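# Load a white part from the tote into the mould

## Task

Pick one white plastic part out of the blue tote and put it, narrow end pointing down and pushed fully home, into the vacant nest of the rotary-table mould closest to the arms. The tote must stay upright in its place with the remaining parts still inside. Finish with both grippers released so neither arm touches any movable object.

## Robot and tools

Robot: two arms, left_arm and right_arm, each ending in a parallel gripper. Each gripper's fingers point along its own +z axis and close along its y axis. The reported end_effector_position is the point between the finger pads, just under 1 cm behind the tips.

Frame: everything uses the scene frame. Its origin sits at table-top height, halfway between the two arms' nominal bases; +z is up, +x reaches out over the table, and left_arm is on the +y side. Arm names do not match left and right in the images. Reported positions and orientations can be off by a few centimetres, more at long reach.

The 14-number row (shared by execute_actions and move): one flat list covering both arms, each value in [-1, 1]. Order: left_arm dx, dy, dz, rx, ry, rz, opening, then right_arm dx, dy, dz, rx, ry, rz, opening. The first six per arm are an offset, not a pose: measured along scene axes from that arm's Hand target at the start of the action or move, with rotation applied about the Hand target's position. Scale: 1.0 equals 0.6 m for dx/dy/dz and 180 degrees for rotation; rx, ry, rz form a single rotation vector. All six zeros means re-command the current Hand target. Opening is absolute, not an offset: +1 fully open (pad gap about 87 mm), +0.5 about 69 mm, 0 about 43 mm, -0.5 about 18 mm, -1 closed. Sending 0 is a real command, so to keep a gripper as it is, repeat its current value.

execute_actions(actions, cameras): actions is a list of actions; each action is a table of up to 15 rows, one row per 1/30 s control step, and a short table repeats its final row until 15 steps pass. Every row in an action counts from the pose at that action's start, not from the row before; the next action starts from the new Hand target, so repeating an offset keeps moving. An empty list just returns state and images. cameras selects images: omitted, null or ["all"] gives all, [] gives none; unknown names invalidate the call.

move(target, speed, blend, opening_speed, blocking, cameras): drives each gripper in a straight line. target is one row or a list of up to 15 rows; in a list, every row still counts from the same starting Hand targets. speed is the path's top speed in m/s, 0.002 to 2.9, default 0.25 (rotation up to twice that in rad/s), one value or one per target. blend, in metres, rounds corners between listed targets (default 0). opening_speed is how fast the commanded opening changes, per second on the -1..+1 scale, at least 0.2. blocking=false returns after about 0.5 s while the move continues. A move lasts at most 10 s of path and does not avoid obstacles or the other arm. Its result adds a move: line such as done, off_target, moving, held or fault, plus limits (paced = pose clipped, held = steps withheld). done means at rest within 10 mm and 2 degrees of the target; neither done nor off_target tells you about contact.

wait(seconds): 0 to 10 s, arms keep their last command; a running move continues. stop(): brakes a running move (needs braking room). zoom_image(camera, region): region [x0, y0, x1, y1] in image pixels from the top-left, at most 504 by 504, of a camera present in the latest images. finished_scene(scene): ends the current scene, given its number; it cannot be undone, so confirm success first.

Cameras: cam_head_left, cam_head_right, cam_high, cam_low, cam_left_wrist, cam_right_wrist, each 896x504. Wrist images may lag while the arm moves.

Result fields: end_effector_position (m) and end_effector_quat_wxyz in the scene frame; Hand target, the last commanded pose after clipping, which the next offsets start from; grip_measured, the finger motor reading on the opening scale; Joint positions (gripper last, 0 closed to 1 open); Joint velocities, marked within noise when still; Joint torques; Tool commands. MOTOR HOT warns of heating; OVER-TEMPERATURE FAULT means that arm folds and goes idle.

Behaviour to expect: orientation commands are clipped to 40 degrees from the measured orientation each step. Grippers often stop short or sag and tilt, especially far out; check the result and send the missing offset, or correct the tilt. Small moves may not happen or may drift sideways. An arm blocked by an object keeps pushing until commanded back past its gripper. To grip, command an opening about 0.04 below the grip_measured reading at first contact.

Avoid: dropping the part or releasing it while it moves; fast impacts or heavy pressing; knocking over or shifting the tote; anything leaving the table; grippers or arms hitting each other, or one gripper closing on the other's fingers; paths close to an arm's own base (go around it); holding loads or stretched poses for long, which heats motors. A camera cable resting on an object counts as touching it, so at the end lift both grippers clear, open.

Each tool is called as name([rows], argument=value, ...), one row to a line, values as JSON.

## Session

execute_actions(actions=[])

zoom_image(camera="cam_head_right", region=[400, 240, 580, 340])

zoom_image(camera="cam_head_right", region=[200, 200, 380, 370])

Scene clock: 0.00 s.
left_arm: end_effector_position=(+0.3120, +0.2415, +0.2616) grip_measured=+1.000 end_effector_quat_wxyz=(+0.542, +0.103, +0.831, +0.070) | right_arm: end_effector_position=(+0.2310, -0.4574, +0.1255) grip_measured=+0.985 end_effector_quat_wxyz=(+0.450, +0.120, +0.878, -0.108)
Joint positions: left_arm=[-0.537 0.881 0.854 -0.45 -0.503 0.007 1] | right_arm=[-0.232 0.823 0.419 -0.208 0.095 -0.034 0.993]
Joint velocities: within noise
Joint torques (N m): no reading
Motor temperatures (°C): left_arm=[29 31 34 28 27 29 28] | right_arm=[30 35 32 28 27 28 31]
Heat: left arm: 34 °C; right arm: 35 °C.
Hand target: left_arm +0.3125, +0.2412, +0.2659; +0.547, +0.101, +0.829, +0.068 | right_arm +0.2344, -0.4583, +0.1320; +0.458, +0.120, +0.874, -0.109
Tool commands: left_gripper/opening=+1.0 right_gripper/opening=+1.0
camera_calibration:
cam_left_wrist: T_world_to_cam=[[-0.0995639, -0.970617, -0.219066, 0.319436], [-0.954538, 0.155336, -0.254417, 0.348628], [0.28097, 0.183776, -0.941957, 0.249229], [0, 0, 0, 1]] pos_world=[0.294557, 0.210093, 0.393437]
cam_right_wrist: T_world_to_cam=[[-0.31501, -0.944202, 0.0961823, -0.375248], [-0.946053, 0.304287, -0.111325, 0.397031], [0.0758463, -0.126062, -0.989119, 0.190546], [0, 0, 0, 1]] pos_world=[0.242954, -0.451101, 0.268765]

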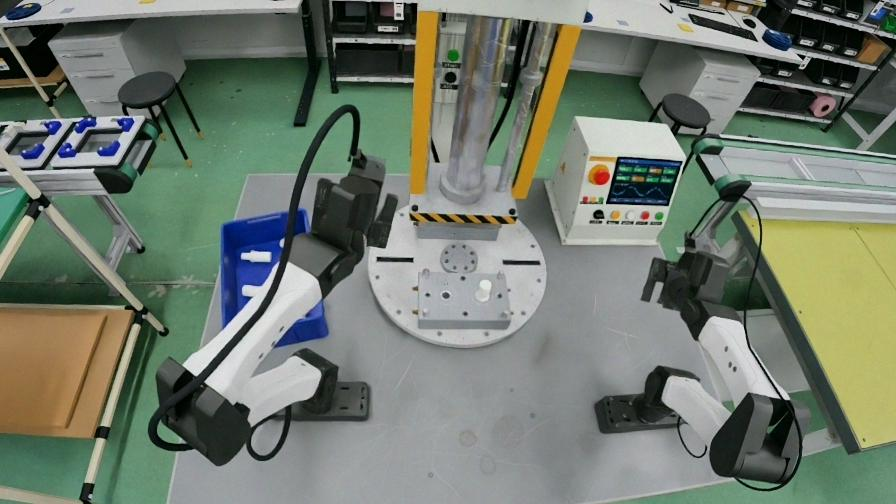

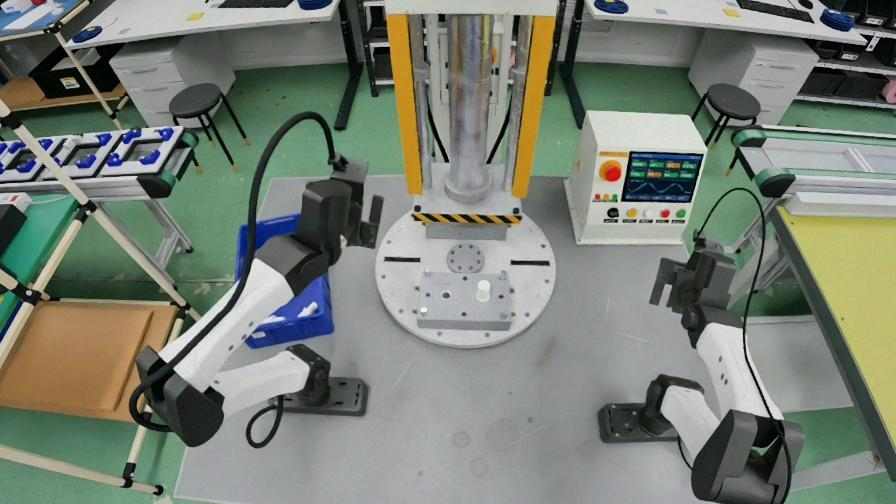

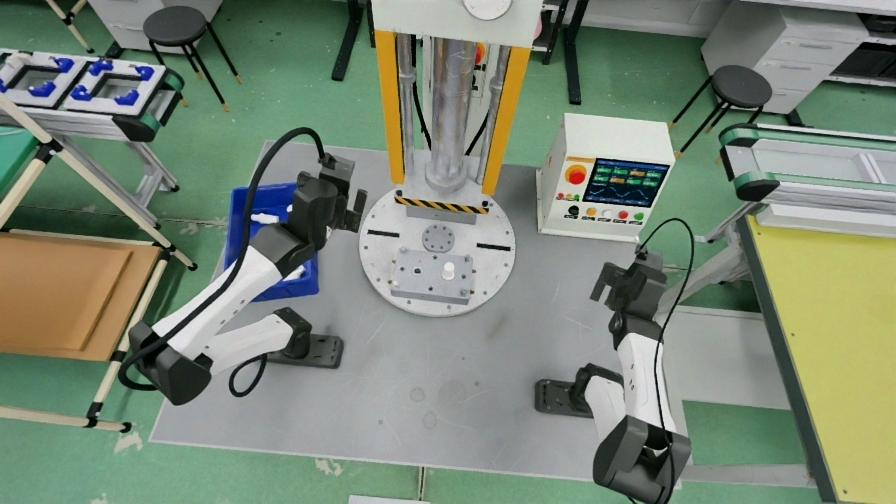

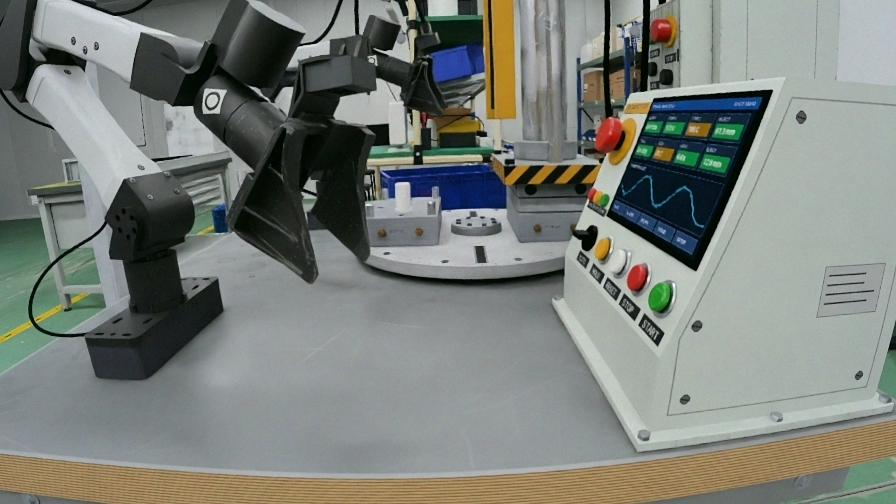

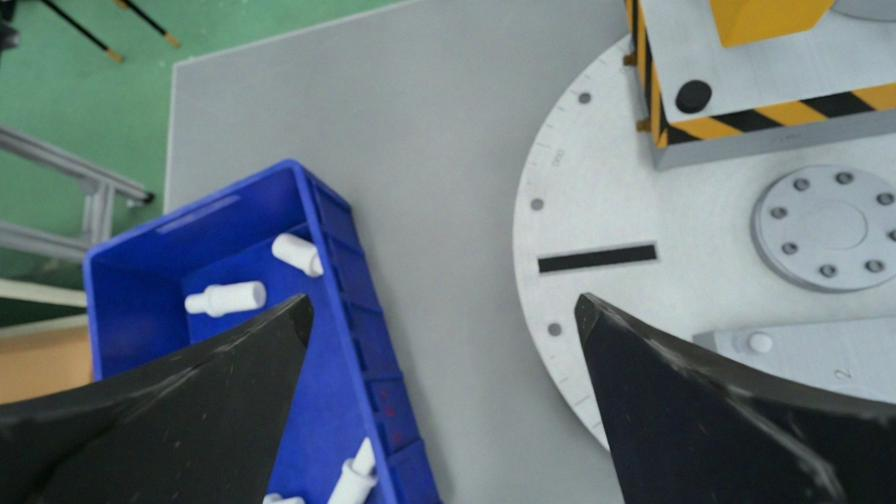

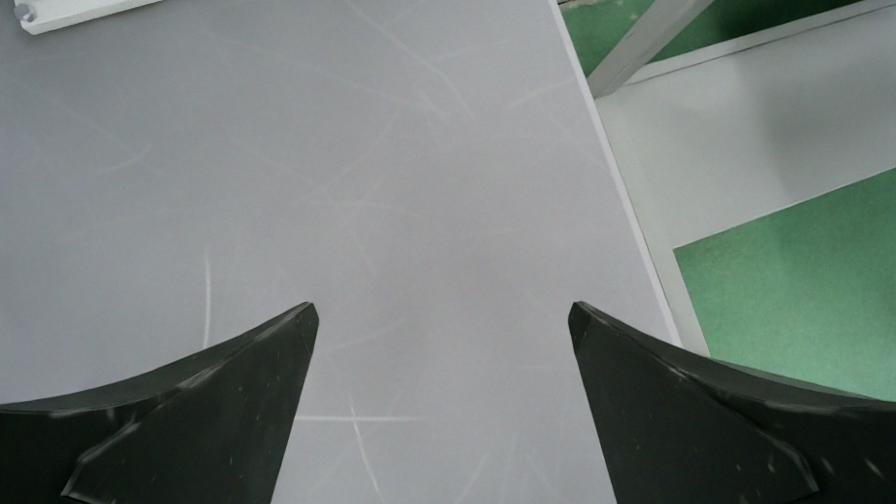

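Scaled by 2.800 from the camera's 896x504 image, which has a finer 1280x720 frame.

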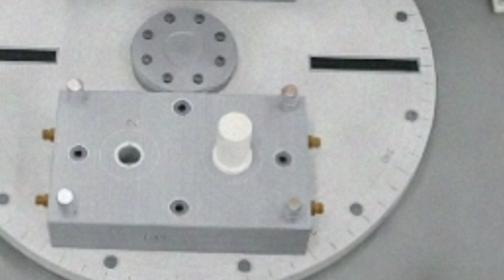

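Scaled by 2.800 from the camera's 896x504 image, which has a finer 1280x720 frame.

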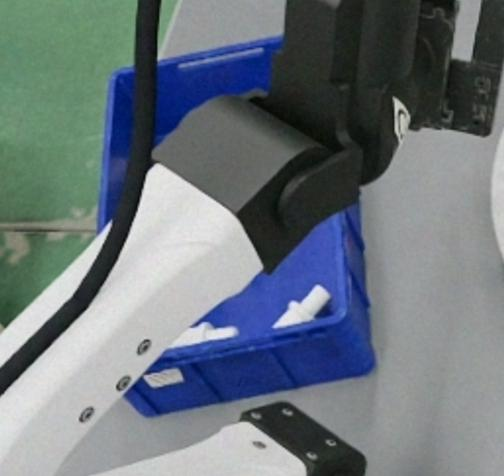

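move(target=[-0.104,0.12,0.14,-0.104,0.0536,0.0686,1,0,0,0,0,0,0,1], speed=0.3, cameras=["cam_head_right","cam_left_wrist","cam_high"])

zoom_image(camera="cam_left_wrist", region=[0, 0, 504, 420])

Scene clock: 65.63 s.
left_arm: end_effector_position=(+0.2515, +0.3131, +0.3464) grip_measured=+1.000 end_effector_quat_wxyz=(+0.473, -0.077, +0.877, -0.017) | right_arm: end_effector_position=(+0.2310, -0.4574, +0.1255) grip_measured=+0.985 end_effector_quat_wxyz=(+0.450, +0.120, +0.878, -0.108)
Joint positions: left_arm=[-0.033 0.879 1.373 -1.081 -0.082 -0.176 1] | right_arm=[-0.232 0.823 0.419 -0.208 0.095 -0.034 0.993]
Joint velocities: within noise
Joint torques (N m): left_arm=[1.35 0.03 8.62 1.66 0.2 0.11] | right_arm=[-0.39 -1.29 8.18 2.11 0.09 0.02]
Motor temperatures (°C): left_arm=[29 30 43 32 27 29 28] | right_arm=[30 35 41 35 27 28 31]
Heat: left arm: 43 °C; right arm: 41 °C.
Hand target: left_arm +0.2501, +0.3132, +0.3499; +0.474, -0.073, +0.877, -0.018 | right_arm +0.2344, -0.4583, +0.1320; +0.458, +0.120, +0.874, -0.109
Off the commanded pose: left_arm 0.004 m, 0 deg | right_arm 0.007 m, 1 deg.
move: done
camera_calibration:
cam_left_wrist: T_world_to_cam=[[0.116622, -0.986887, 0.111595, 0.237745], [-0.986422, -0.128178, -0.102679, 0.345477], [0.115637, -0.0981046, -0.988435, 0.478862], [0, 0, 0, 1]] pos_world=[0.257686, 0.325889, 0.482266]
Images, in order (width x height): cam_head_right 896x504, cam_high 896x504, cam_left_wrist 896x504.

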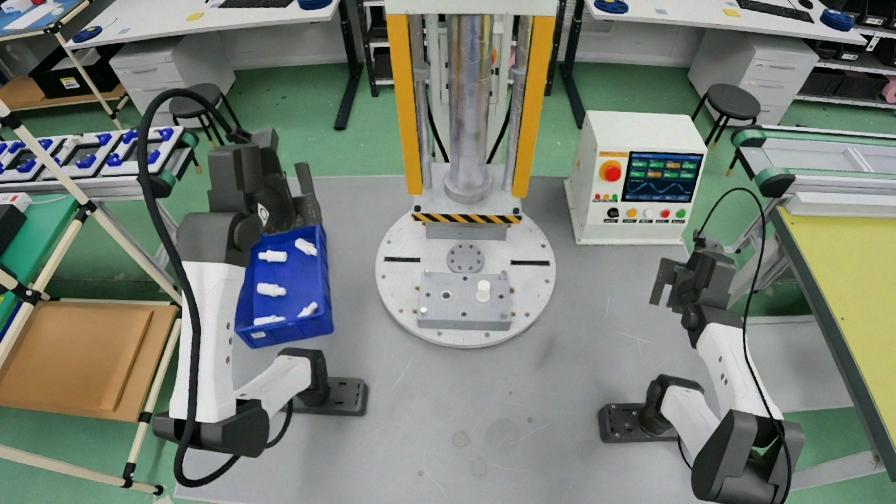

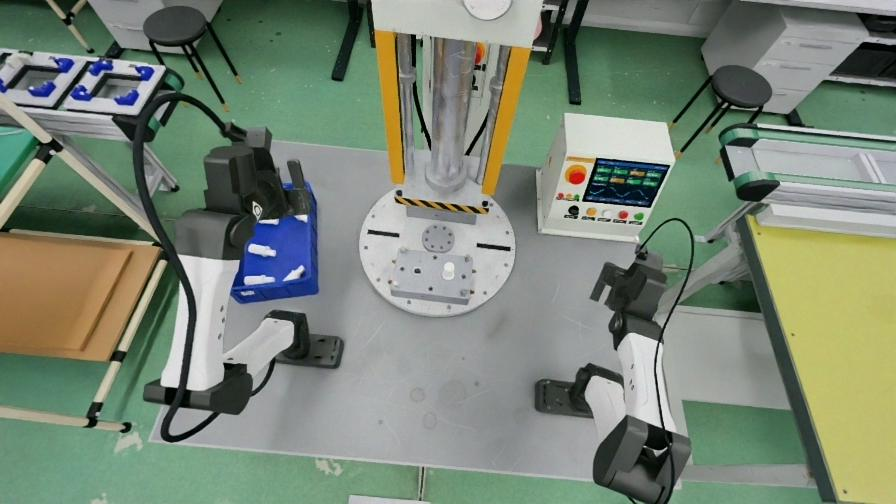

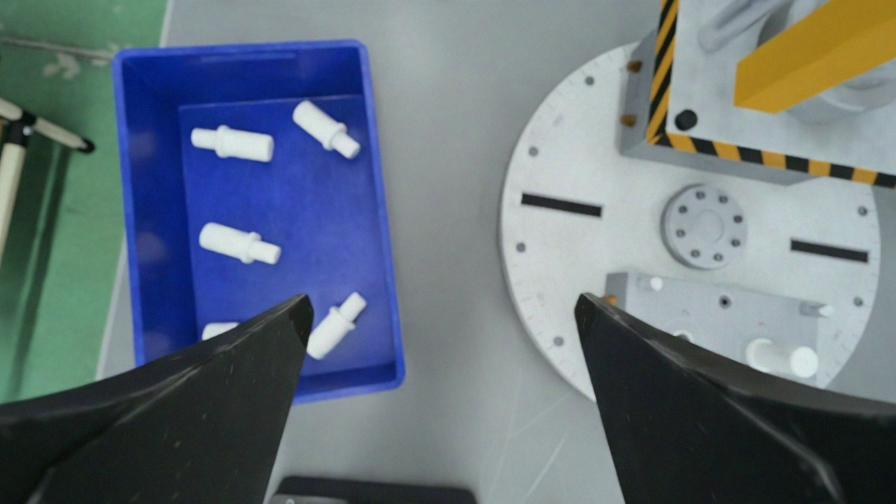

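Scaled by 1.000.

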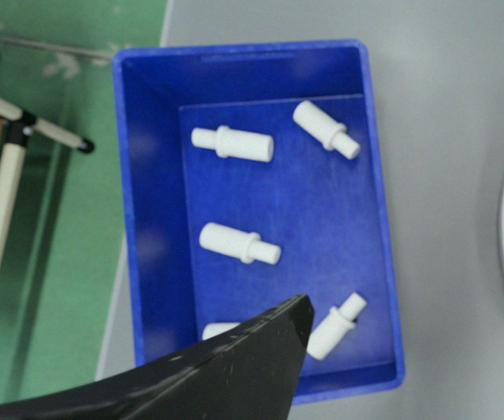

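move(target=[0.033,0.145,-0.25,-0.0625,0.116,0.3977,0.3,0,0,0,0,0,0,1], speed=0.3, cameras=["cam_head_right","cam_left_wrist","cam_high"])

Scene clock: 247.33 s.
left_arm: end_effector_position=(+0.2689, +0.3946, +0.1962) grip_measured=+0.300 end_effector_quat_wxyz=(+0.226, -0.608, +0.739, +0.183) | right_arm: end_effector_position=(+0.2310, -0.4574, +0.1255) grip_measured=+0.985 end_effector_quat_wxyz=(+0.450, +0.120, +0.878, -0.108)
Joint positions: left_arm=[0.085 1.365 1.258 -1.286 -0.565 -1.253 0.65] | right_arm=[-0.232 0.823 0.419 -0.208 0.095 -0.034 0.993]
Joint velocities: within noise
Joint torques (N m): left_arm=[1.25 -3.37 9.22 0.51 -0.53 -0.1] | right_arm=[-0.31 -1.42 8.13 2.14 0.08 -0.01]
Motor temperatures (°C): left_arm=[29 30 43 36 27 29 28] | right_arm=[30 34 46 41 27 28 31]
Heat: left arm: 43 °C; right arm: 46 °C.
Hand target: left_arm +0.2698, +0.4002, +0.2000; +0.230, -0.614, +0.730, +0.193 | right_arm +0.2344, -0.4583, +0.1320; +0.458, +0.120, +0.874, -0.109
Off the commanded pose: left_arm 0.007 m, 2 deg | right_arm 0.007 m, 1 deg.
move: done
camera_calibration:
cam_left_wrist: T_world_to_cam=[[0.981258, -0.192213, 0.0136757, -0.194046], [-0.188015, -0.939442, 0.286528, 0.386732], [-0.0422268, -0.283729, -0.957974, 0.44609], [0, 0, 0, 1]] pos_world=[0.281958, 0.452583, 0.319187]
Images, in order (width x height): cam_head_right 896x504, cam_high 896x504, cam_left_wrist 896x504.

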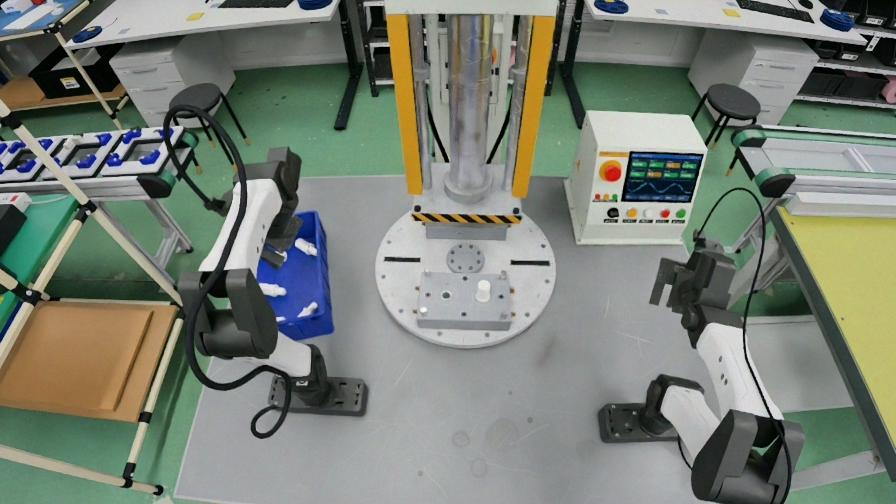

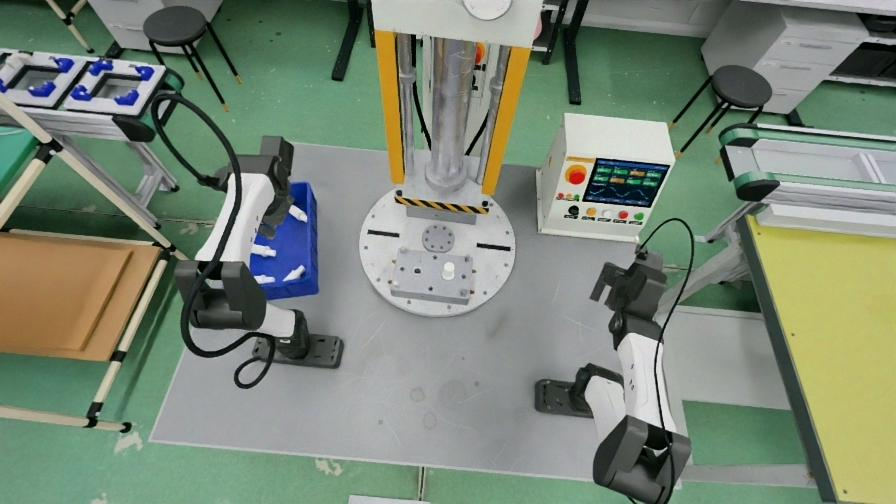

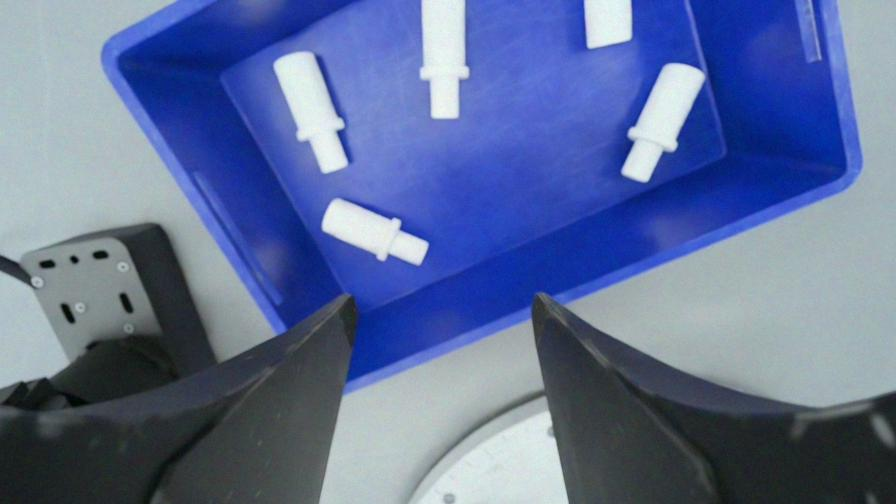

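move(target=[0.030,0.117,-0.197,0,0,0,0.1,0,0,0,0,0,0,1], speed=0.2, cameras=["cam_head_right","cam_left_wrist"])

Scene clock: 276.87 s.
left_arm: end_effector_position=(+0.2890, +0.4683, +0.0875) grip_measured=+0.100 end_effector_quat_wxyz=(+0.234, -0.613, +0.730, +0.192) | right_arm: end_effector_position=(+0.2310, -0.4574, +0.1255) grip_measured=+0.985 end_effector_quat_wxyz=(+0.450, +0.120, +0.878, -0.108)
Joint positions: left_arm=[0.346 1.498 0.916 -0.651 -0.524 -0.973 0.55] | right_arm=[-0.232 0.823 0.419 -0.208 0.095 -0.034 0.993]
Joint velocities: within noise
Joint torques (N m): left_arm=[1.42 -4.27 6.56 1.04 -0.23 0.08] | right_arm=[-0.36 -1.32 7.99 2.14 0.1 0.03]
Motor temperatures (°C): left_arm=[29 30 45 34 28 29 28] | right_arm=[29 34 47 41 27 28 31]
Heat: left arm: 45 °C; right arm: 47 °C.
Hand target: left_arm +0.2878, +0.4704, +0.0818; +0.230, -0.614, +0.730, +0.193 | right_arm +0.2344, -0.4583, +0.1320; +0.458, +0.120, +0.874, -0.109
Off the commanded pose: left_arm 0.006 m, 0 deg | right_arm 0.007 m, 1 deg.
move: done
camera_calibration:
cam_left_wrist: T_world_to_cam=[[0.98464, -0.173702, 0.0176775, -0.208005], [-0.17221, -0.949487, 0.262331, 0.4932], [-0.0287827, -0.261346, -0.964816, 0.349995], [0, 0, 0, 1]] pos_world=[0.299818, 0.523626, 0.211976]
Images, in order (width x height): cam_head_right 896x504, cam_left_wrist 896x504.

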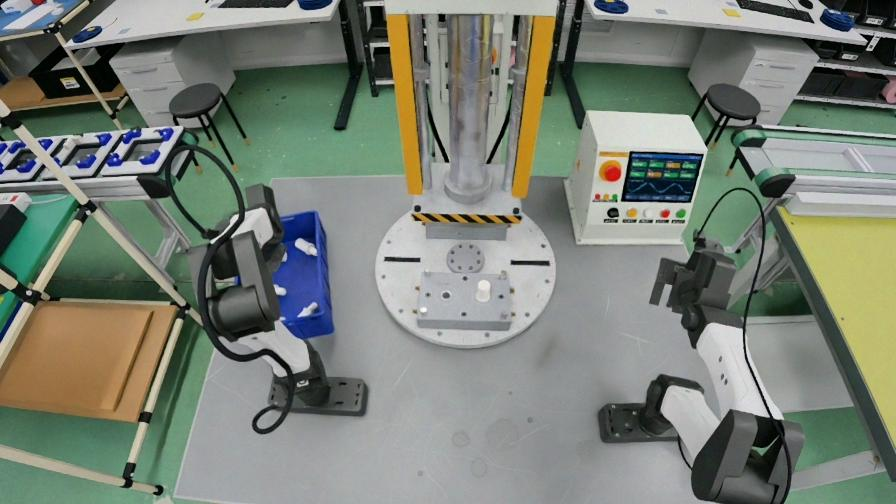

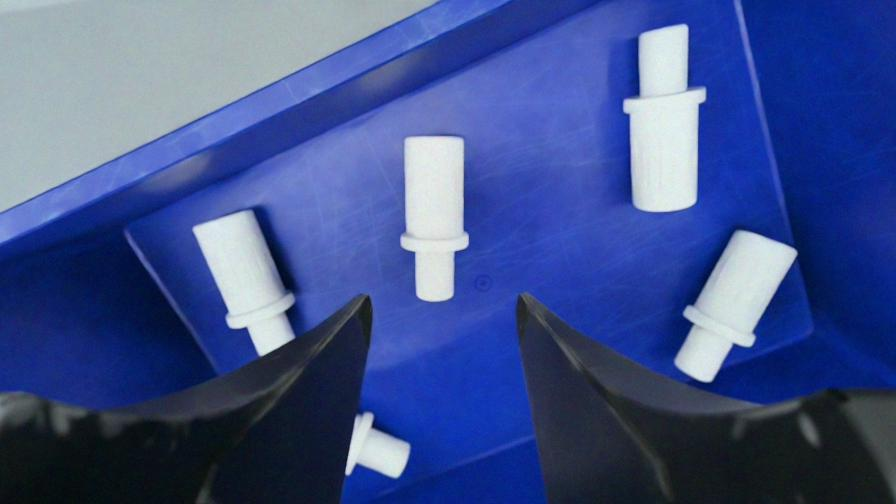

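move(target=[0.0062,0.0577,-0.106,0,0,0,0.1,0,0,0,0,0,0,1], speed=0.1, cameras=["cam_head_right","cam_left_wrist"])

Scene clock: 290.80 s.
left_arm: end_effector_position=(+0.2939, +0.5033, +0.0245) grip_measured=+0.100 end_effector_quat_wxyz=(+0.234, -0.614, +0.729, +0.192) | right_arm: end_effector_position=(+0.2310, -0.4574, +0.1255) grip_measured=+0.985 end_effector_quat_wxyz=(+0.450, +0.120, +0.878, -0.108)
Joint positions: left_arm=[0.458 1.679 0.809 -0.306 -0.484 -0.855 0.55] | right_arm=[-0.232 0.823 0.419 -0.208 0.095 -0.034 0.993]
Joint velocities: within noise
Joint torques (N m): left_arm=[1.37 -4.96 5.91 1.21 -0.2 0.08] | right_arm=[-0.29 -1.28 8.13 2.12 0.11 0.04]
Motor temperatures (°C): left_arm=[29 31 44 34 28 29 28] | right_arm=[29 34 47 41 27 28 31]
Heat: left arm: 44 °C; right arm: 47 °C.
Hand target: left_arm +0.2917, +0.5051, +0.0183; +0.231, -0.614, +0.730, +0.193 | right_arm +0.2344, -0.4583, +0.1320; +0.458, +0.120, +0.874, -0.109
Off the commanded pose: left_arm 0.007 m, 1 deg | right_arm 0.007 m, 1 deg.
move: done
camera_calibration:
cam_left_wrist: T_world_to_cam=[[0.984895, -0.172183, 0.0183068, -0.206561], [-0.170909, -0.949715, 0.262356, 0.543539], [-0.027787, -0.261522, -0.964797, 0.298193], [0, 0, 0, 1]] pos_world=[0.304622, 0.558625, 0.148876]
Images, in order (width x height): cam_head_right 896x504, cam_left_wrist 896x504.

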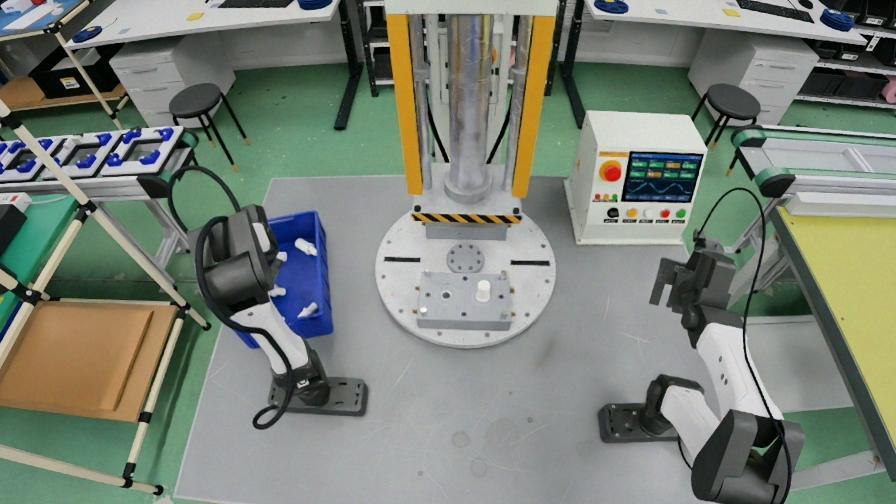

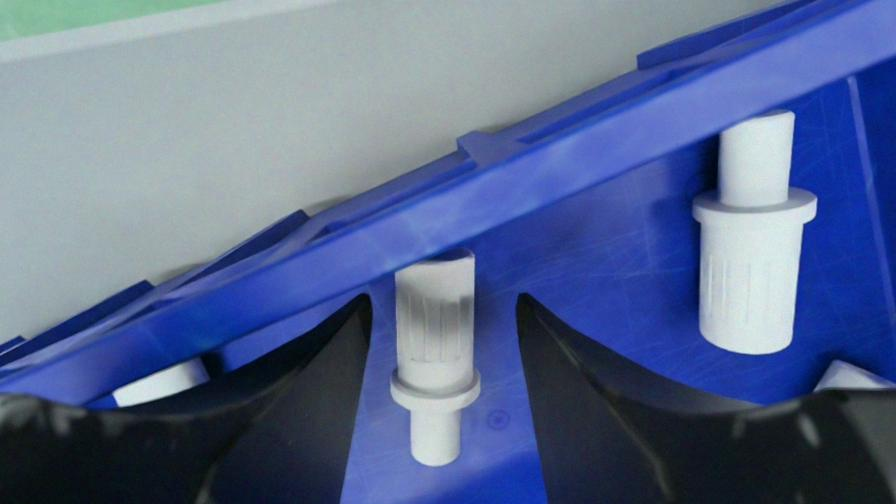

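move([
  [-0.004,0.0005,-0.007,0,0,0,0.1,0,0,0,0,0,0,1],
  [-0.004,0.0005,-0.007,0,0,0,-0.75,0,0,0,0,0,0,1],
], speed=0.1, opening_speed=0.7, cameras=["cam_left_wrist"])

Scene clock: 299.03 s.
left_arm: end_effector_position=(+0.2923, +0.5040, +0.0216) grip_measured=-0.345 end_effector_quat_wxyz=(+0.237, -0.614, +0.729, +0.191) | right_arm: end_effector_position=(+0.2310, -0.4574, +0.1255) grip_measured=+0.985 end_effector_quat_wxyz=(+0.450, +0.120, +0.878, -0.108)
Joint positions: left_arm=[0.463 1.679 0.793 -0.283 -0.482 -0.849 0.327] | right_arm=[-0.232 0.823 0.419 -0.208 0.095 -0.034 0.993]
Joint velocities: within noise
Joint torques (N m): left_arm=[1.39 -4.64 5.74 1.2 -0.19 0.08] | right_arm=[-0.28 -1.21 8.1 2.12 0.1 0.02]
Motor temperatures (°C): left_arm=[29 31 44 34 27 29 28] | right_arm=[29 34 47 42 27 28 31]
Heat: left arm: 44 °C; right arm: 47 °C.
Hand target: left_arm +0.2892, +0.5054, +0.0141; +0.230, -0.614, +0.730, +0.193 | right_arm +0.2344, -0.4583, +0.1320; +0.458, +0.120, +0.874, -0.109
Off the commanded pose: left_arm 0.008 m, 1 deg | right_arm 0.007 m, 1 deg.
move: done
camera_calibration:
cam_left_wrist: T_world_to_cam=[[0.984747, -0.17255, 0.0223696, -0.204724], [-0.172389, -0.950145, 0.259822, 0.545436], [-0.0235779, -0.259715, -0.965398, 0.293468], [0, 0, 0, 1]] pos_world=[0.302548, 0.559136, 0.146176]
Images, in order (width x height): cam_left_wrist 896x504.

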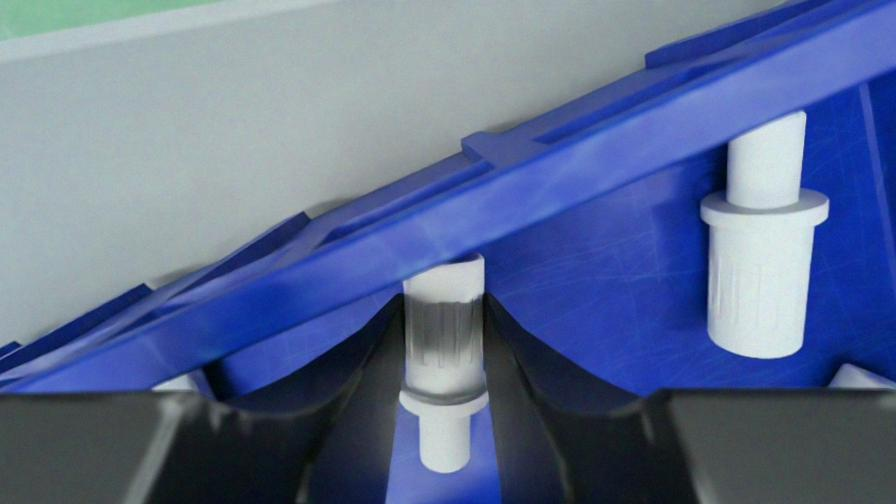

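move([
  [0,0,0.317,0,0,0,-0.75,0,0,0,0,0,0,1],
  [-0.032,-0.4507,0.317,0,0,-0.361,-0.75,0,0,0,0,0,0,1],
  [-0.032,-0.4507,0.06,0,0,-0.361,-0.75,0,0,0,0,0,0,1],
], speed=0.2, blend=[0.03,0.02,0])

Scene clock: 316.33 s.
left_arm: end_effector_position=(+0.2691, +0.2367, +0.0534) grip_measured=-0.345 end_effector_quat_wxyz=(+0.297, -0.131, +0.945, +0.041) | right_arm: end_effector_position=(+0.2310, -0.4574, +0.1255) grip_measured=+0.985 end_effector_quat_wxyz=(+0.450, +0.120, +0.878, -0.108)
Joint positions: left_arm=[-0.489 1.276 0.578 -0.41 -0.412 -0.678 0.327] | right_arm=[-0.232 0.823 0.419 -0.208 0.095 -0.034 0.993]
Joint velocities: within noise
Joint torques (N m): left_arm=[0.42 -2.61 6.67 1.36 -0.13 0.08] | right_arm=[-0.35 -1.36 8.21 2.13 0.09 0.04]
Motor temperatures (°C): left_arm=[29 32 43 34 27 29 28] | right_arm=[29 34 47 42 27 28 31]
Heat: left arm: 43 °C; right arm: 47 °C.
Hand target: left_arm +0.2699, +0.2350, +0.0500; +0.298, -0.126, +0.945, +0.039 | right_arm +0.2344, -0.4583, +0.1320; +0.458, +0.120, +0.874, -0.109
Off the commanded pose: left_arm 0.004 m, 1 deg | right_arm 0.007 m, 1 deg.
move: done
camera_calibration:
cam_left_wrist: T_world_to_cam=[[0.271962, -0.962245, 0.0110421, 0.150655], [-0.928039, -0.259225, 0.267481, 0.318567], [-0.254519, -0.082992, -0.9635, 0.274469], [0, 0, 0, 1]] pos_world=[0.324528, 0.250326, 0.177576]
cam_right_wrist: T_world_to_cam=[[-0.31501, -0.944202, 0.0961823, -0.375248], [-0.946053, 0.304287, -0.111325, 0.397031], [0.0758463, -0.126062, -0.989119, 0.190546], [0, 0, 0, 1]] pos_world=[0.242954, -0.451101, 0.268765]

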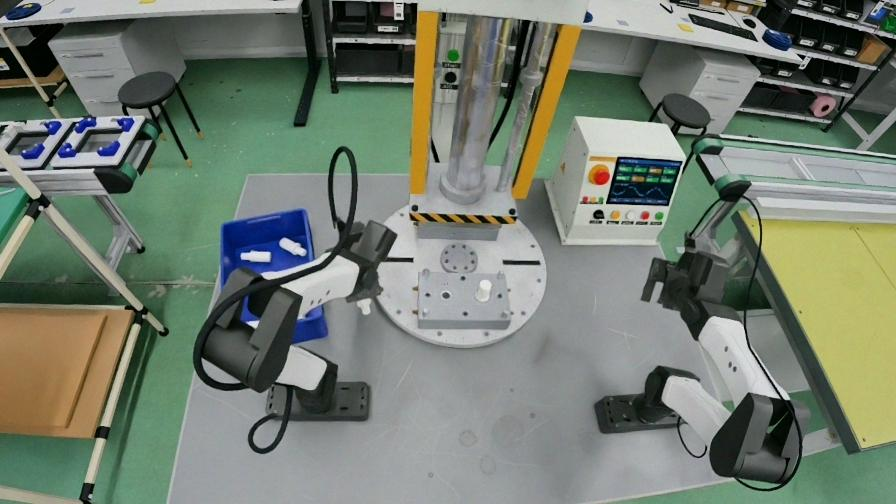

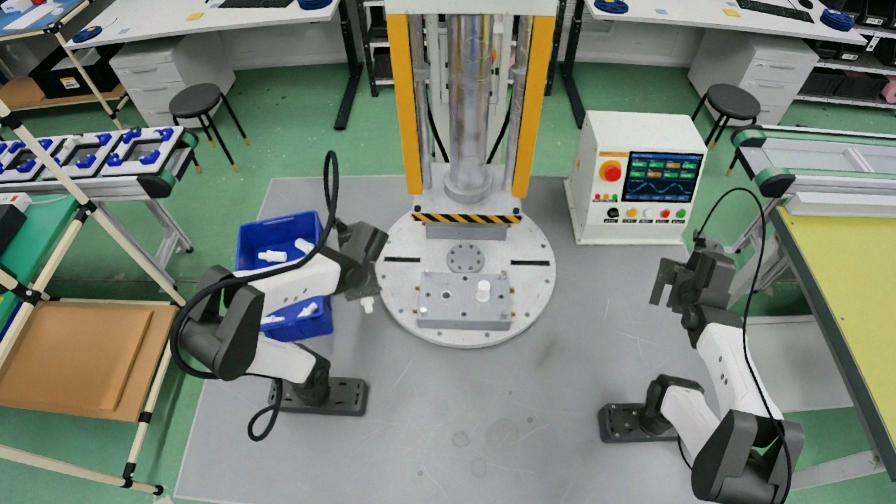

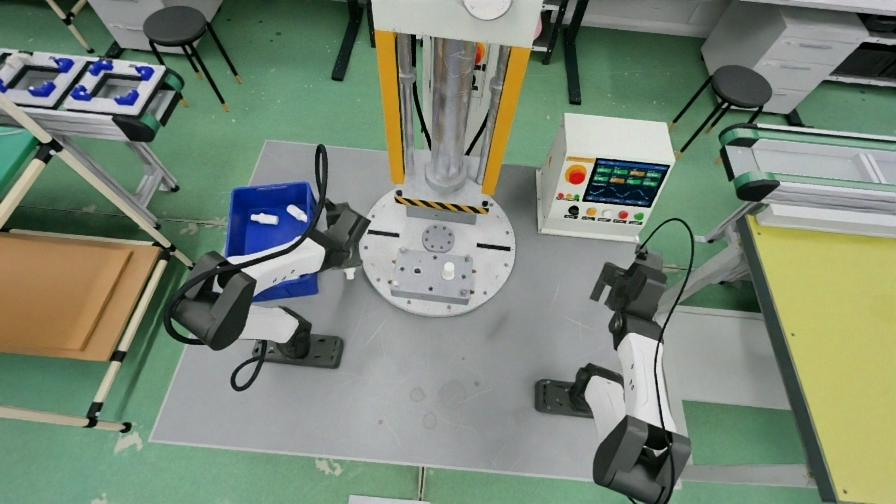

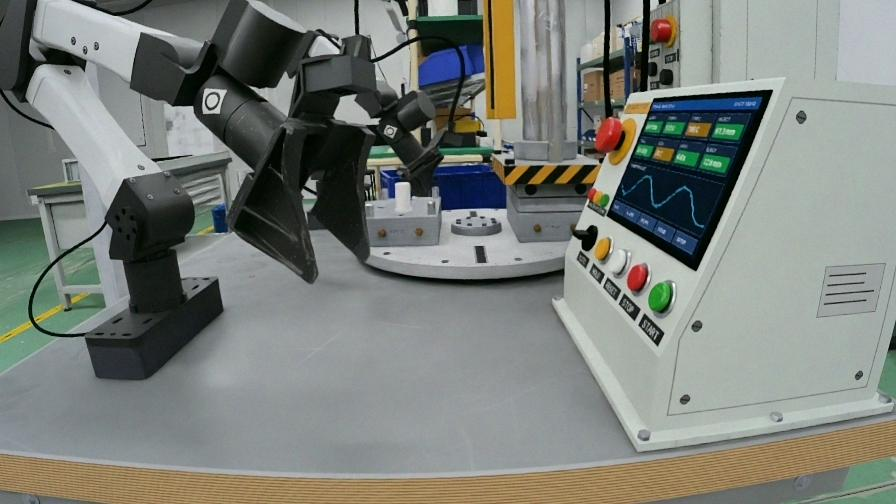

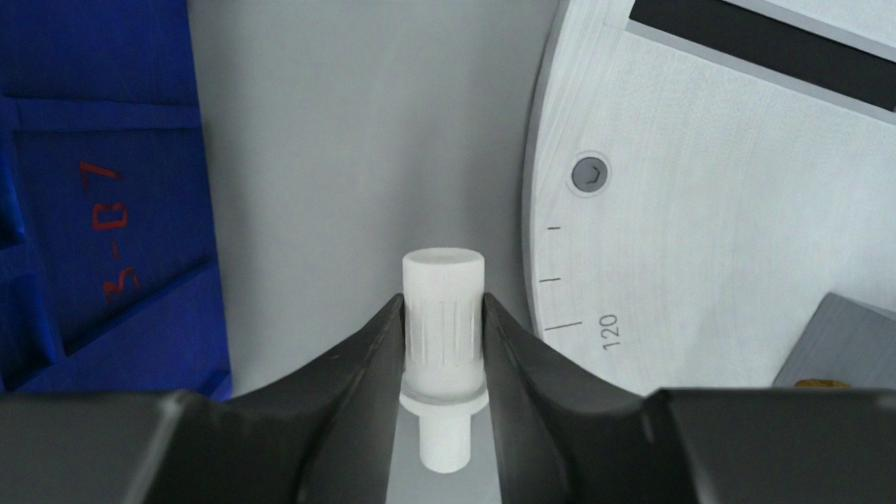

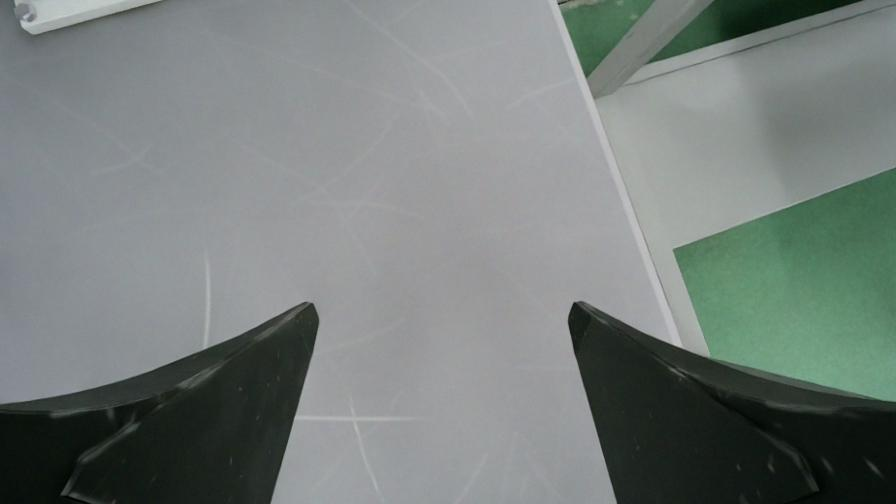

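move(target=[0,0,-0.063,0,0,0,-0.75,0,0,0,0,0,0,1], speed=0.08, cameras=["cam_left_wrist"])

zoom_image(camera="cam_left_wrist", region=[340, 200, 560, 504])

Scene clock: 322.70 s.
left_arm: end_effector_position=(+0.2725, +0.2349, +0.0183) grip_measured=-0.345 end_effector_quat_wxyz=(+0.302, -0.131, +0.944, +0.038) | right_arm: end_effector_position=(+0.2310, -0.4574, +0.1255) grip_measured=+0.985 end_effector_quat_wxyz=(+0.450, +0.120, +0.878, -0.108)
Joint positions: left_arm=[-0.489 1.385 0.487 -0.198 -0.412 -0.677 0.327] | right_arm=[-0.232 0.823 0.419 -0.208 0.095 -0.034 0.993]
Joint velocities: within noise
Joint torques (N m): left_arm=[0.42 -2.65 5.48 1.34 -0.13 0.08] | right_arm=[-0.35 -1.16 8.14 2.13 0.1 0.01]
Motor temperatures (°C): left_arm=[29 31 43 34 27 29 29] | right_arm=[29 34 47 42 27 28 31]
Heat: left arm: 43 °C; right arm: 47 °C.
Hand target: left_arm +0.2699, +0.2350, +0.0121; +0.298, -0.126, +0.945, +0.039 | right_arm +0.2344, -0.4583, +0.1320; +0.458, +0.120, +0.874, -0.109
Off the commanded pose: left_arm 0.007 m, 1 deg | right_arm 0.007 m, 1 deg.
move: done
camera_calibration:
cam_left_wrist: T_world_to_cam=[[0.271075, -0.96239, 0.0179782, 0.148511], [-0.930801, -0.257328, 0.259598, 0.331063], [-0.245208, -0.0871046, -0.965549, 0.239747], [0, 0, 0, 1]] pos_world=[0.326684, 0.249001, 0.142875]
Images, in order (width x height): cam_left_wrist 896x504.

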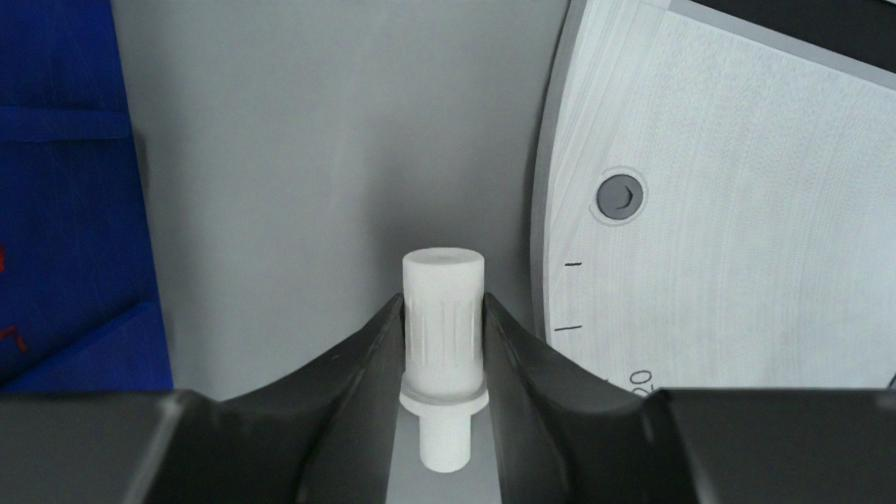

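Scaled by 1.658 from the camera's 896x504 image, which has a finer 1280x720 frame.

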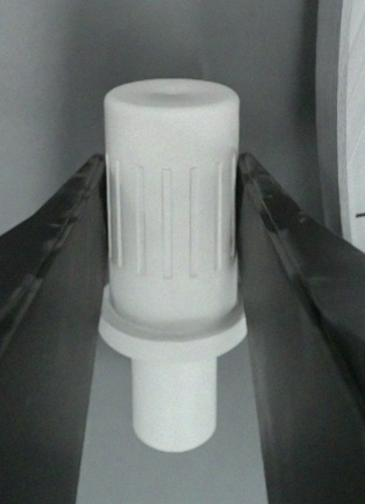

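move([
  [0,0,-0.004,0,0,0,-0.75,0,0,0,0,0,0,1],
  [0,0,-0.004,0,0,0,-0.05,0,0,0,0,0,0,1],
], speed=0.05, opening_speed=0.5, cameras=["cam_left_wrist"])

Scene clock: 329.80 s.
left_arm: end_effector_position=(+0.2716, +0.2354, +0.0140) grip_measured=-0.050 end_effector_quat_wxyz=(+0.300, -0.130, +0.944, +0.039) | right_arm: end_effector_position=(+0.2310, -0.4574, +0.1255) grip_measured=+0.985 end_effector_quat_wxyz=(+0.450, +0.120, +0.878, -0.108)
Joint positions: left_arm=[-0.489 1.398 0.477 -0.178 -0.412 -0.676 0.475] | right_arm=[-0.232 0.823 0.419 -0.208 0.095 -0.034 0.993]
Joint velocities: within noise
Joint torques (N m): left_arm=[0.42 -2.93 5.82 1.3 -0.13 0.07] | right_arm=[-0.31 -1.24 8.06 2.13 0.07 0.02]
Motor temperatures (°C): left_arm=[29 31 42 34 27 29 29] | right_arm=[29 34 47 42 27 28 31]
Heat: left arm: 42 °C; right arm: 47 °C.
Hand target: left_arm +0.2700, +0.2350, +0.0098; +0.298, -0.126, +0.945, +0.039 | right_arm +0.2344, -0.4583, +0.1320; +0.458, +0.120, +0.874, -0.109
Off the commanded pose: left_arm 0.005 m, 1 deg | right_arm 0.007 m, 1 deg.
move: done
camera_calibration:
cam_left_wrist: T_world_to_cam=[[0.270361, -0.962633, 0.0155855, 0.149652], [-0.930232, -0.257021, 0.261932, 0.331191], [-0.248139, -0.0853146, -0.96496, 0.235924], [0, 0, 0, 1]] pos_world=[0.326166, 0.249311, 0.138575]
Images, in order (width x height): cam_left_wrist 896x504.

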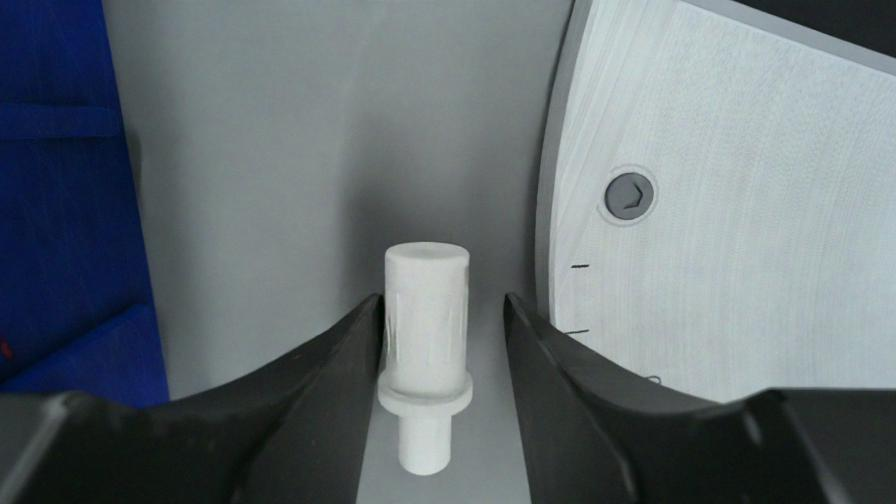

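move([
  [0,0,0,0,0,0,0.25,0,0,0,0,0,0,1],
], opening_speed=0.3, cameras=["cam_left_wrist"])

Scene clock: 335.37 s.
left_arm: end_effector_position=(+0.2694, +0.2401, +0.0136) grip_measured=+0.249 end_effector_quat_wxyz=(+0.298, -0.123, +0.945, +0.051) | right_arm: end_effector_position=(+0.2310, -0.4574, +0.1255) grip_measured=+0.985 end_effector_quat_wxyz=(+0.450, +0.120, +0.878, -0.108)
Joint positions: left_arm=[-0.489 1.398 0.477 -0.193 -0.428 -0.66 0.625] | right_arm=[-0.232 0.823 0.419 -0.208 0.095 -0.034 0.993]
Joint velocities: within noise
Joint torques (N m): left_arm=[0.42 -2.93 5.81 1.41 0.02 -0.08] | right_arm=[-0.31 -1.35 8.14 2.14 0.07 0.04]
Motor temperatures (°C): left_arm=[29 31 42 34 27 29 28] | right_arm=[29 34 47 42 27 28 31]
Heat: left arm: 42 °C; right arm: 47 °C.
Hand target: left_arm +0.2700, +0.2350, +0.0098; +0.298, -0.126, +0.945, +0.039 | right_arm +0.2344, -0.4583, +0.1320; +0.458, +0.120, +0.874, -0.109
Off the commanded pose: left_arm 0.006 m, 1 deg | right_arm 0.007 m, 1 deg.
move: done
camera_calibration:
cam_left_wrist: T_world_to_cam=[[0.264778, -0.964214, -0.0135949, 0.15711], [-0.929486, -0.258945, 0.262683, 0.330781], [-0.256803, -0.0569162, -0.964786, 0.23075], [0, 0, 0, 1]] pos_world=[0.325115, 0.250275, 0.13787]
Images, in order (width x height): cam_left_wrist 896x504.

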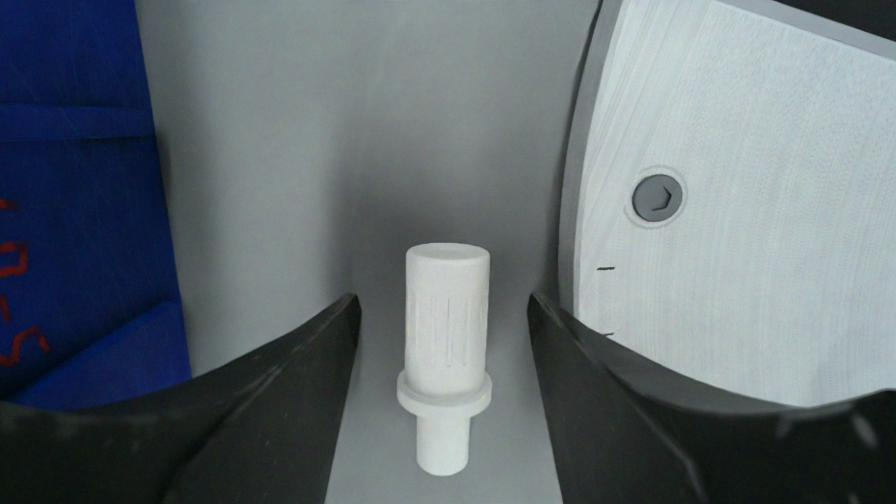

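move([
  [-0.083,-0.022,0.142,0,0,0,0.25,0,0,0,0,0,0,1],
  [-0.02,-0.005,0.2,-0.036,0.134,0,0.25,0,0,0,0,0,0,1],
  [0.042,0.015,0.2,-0.0720,0.2683,0,0.25,0,0,0,0,0,0,1],
], speed=0.15, blend=[0.01,0.02,0], cameras=["cam_left_wrist","cam_head_right"])

Scene clock: 349.07 s.
left_arm: end_effector_position=(+0.2920, +0.2447, +0.1293) grip_measured=+0.250 end_effector_quat_wxyz=(-0.124, -0.131, +0.984, -0.011) | right_arm: end_effector_position=(+0.2310, -0.4574, +0.1255) grip_measured=+0.985 end_effector_quat_wxyz=(+0.450, +0.120, +0.878, -0.108)
Joint positions: left_arm=[-0.136 1.944 1.582 -1.442 0.089 -0.402 0.625] | right_arm=[-0.232 0.823 0.419 -0.208 0.095 -0.034 0.993]
Joint velocities: within noise
Joint torques (N m): left_arm=[1.21 -6.8 9.1 -0.24 0.27 0.1] | right_arm=[-0.4 -1.35 8.1 2.15 0.12 0.01]
Motor temperatures (°C): left_arm=[29 31 42 34 27 29 28] | right_arm=[29 34 48 42 27 28 31]
Heat: left arm: 42 °C; right arm: 48 °C.
Hand target: left_arm +0.2952, +0.2440, +0.1298; -0.130, -0.130, +0.983, -0.017 | right_arm +0.2344, -0.4583, +0.1320; +0.458, +0.120, +0.874, -0.109
Off the commanded pose: left_arm 0.003 m, 1 deg | right_arm 0.007 m, 1 deg.
move: done
camera_calibration:
cam_left_wrist: T_world_to_cam=[[0.267751, -0.963472, -0.00553538, 0.15493], [-0.409762, -0.11907, 0.904388, 0.0535613], [-0.872012, -0.239883, -0.426675, 0.503252], [0, 0, 0, 1]] pos_world=[0.419306, 0.27637, 0.167143]
Images, in order (width x height): cam_head_right 896x504, cam_left_wrist 896x504.

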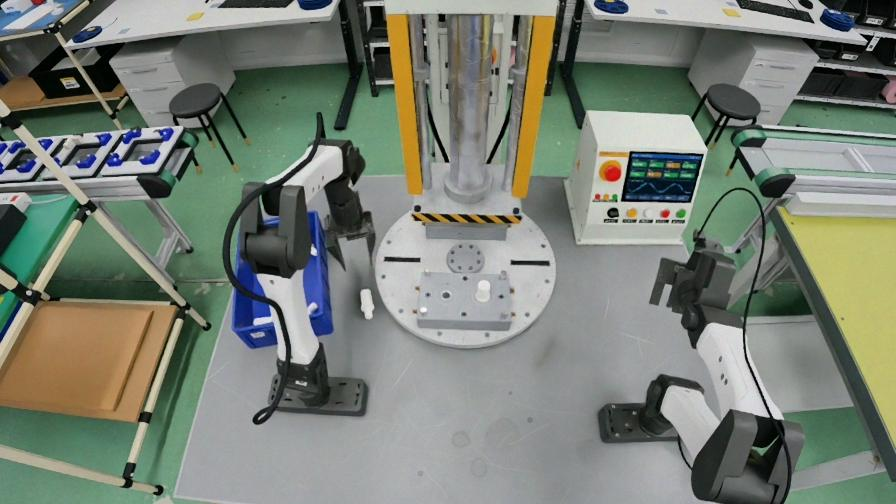

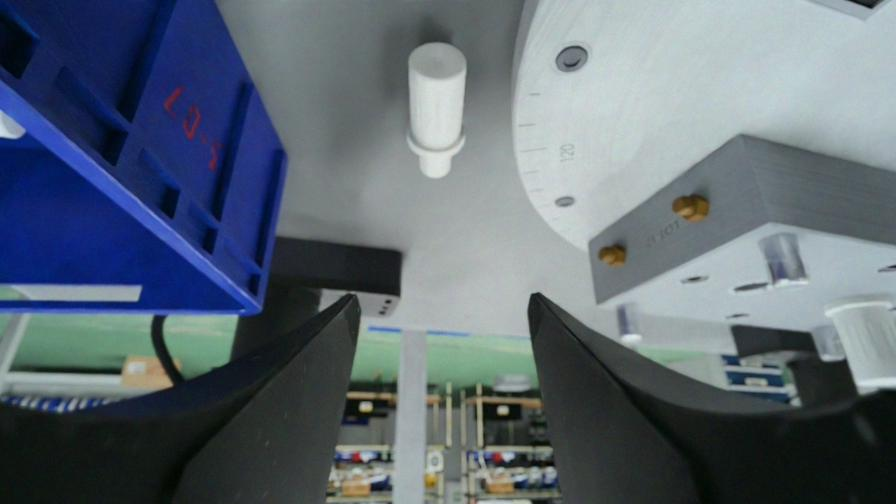

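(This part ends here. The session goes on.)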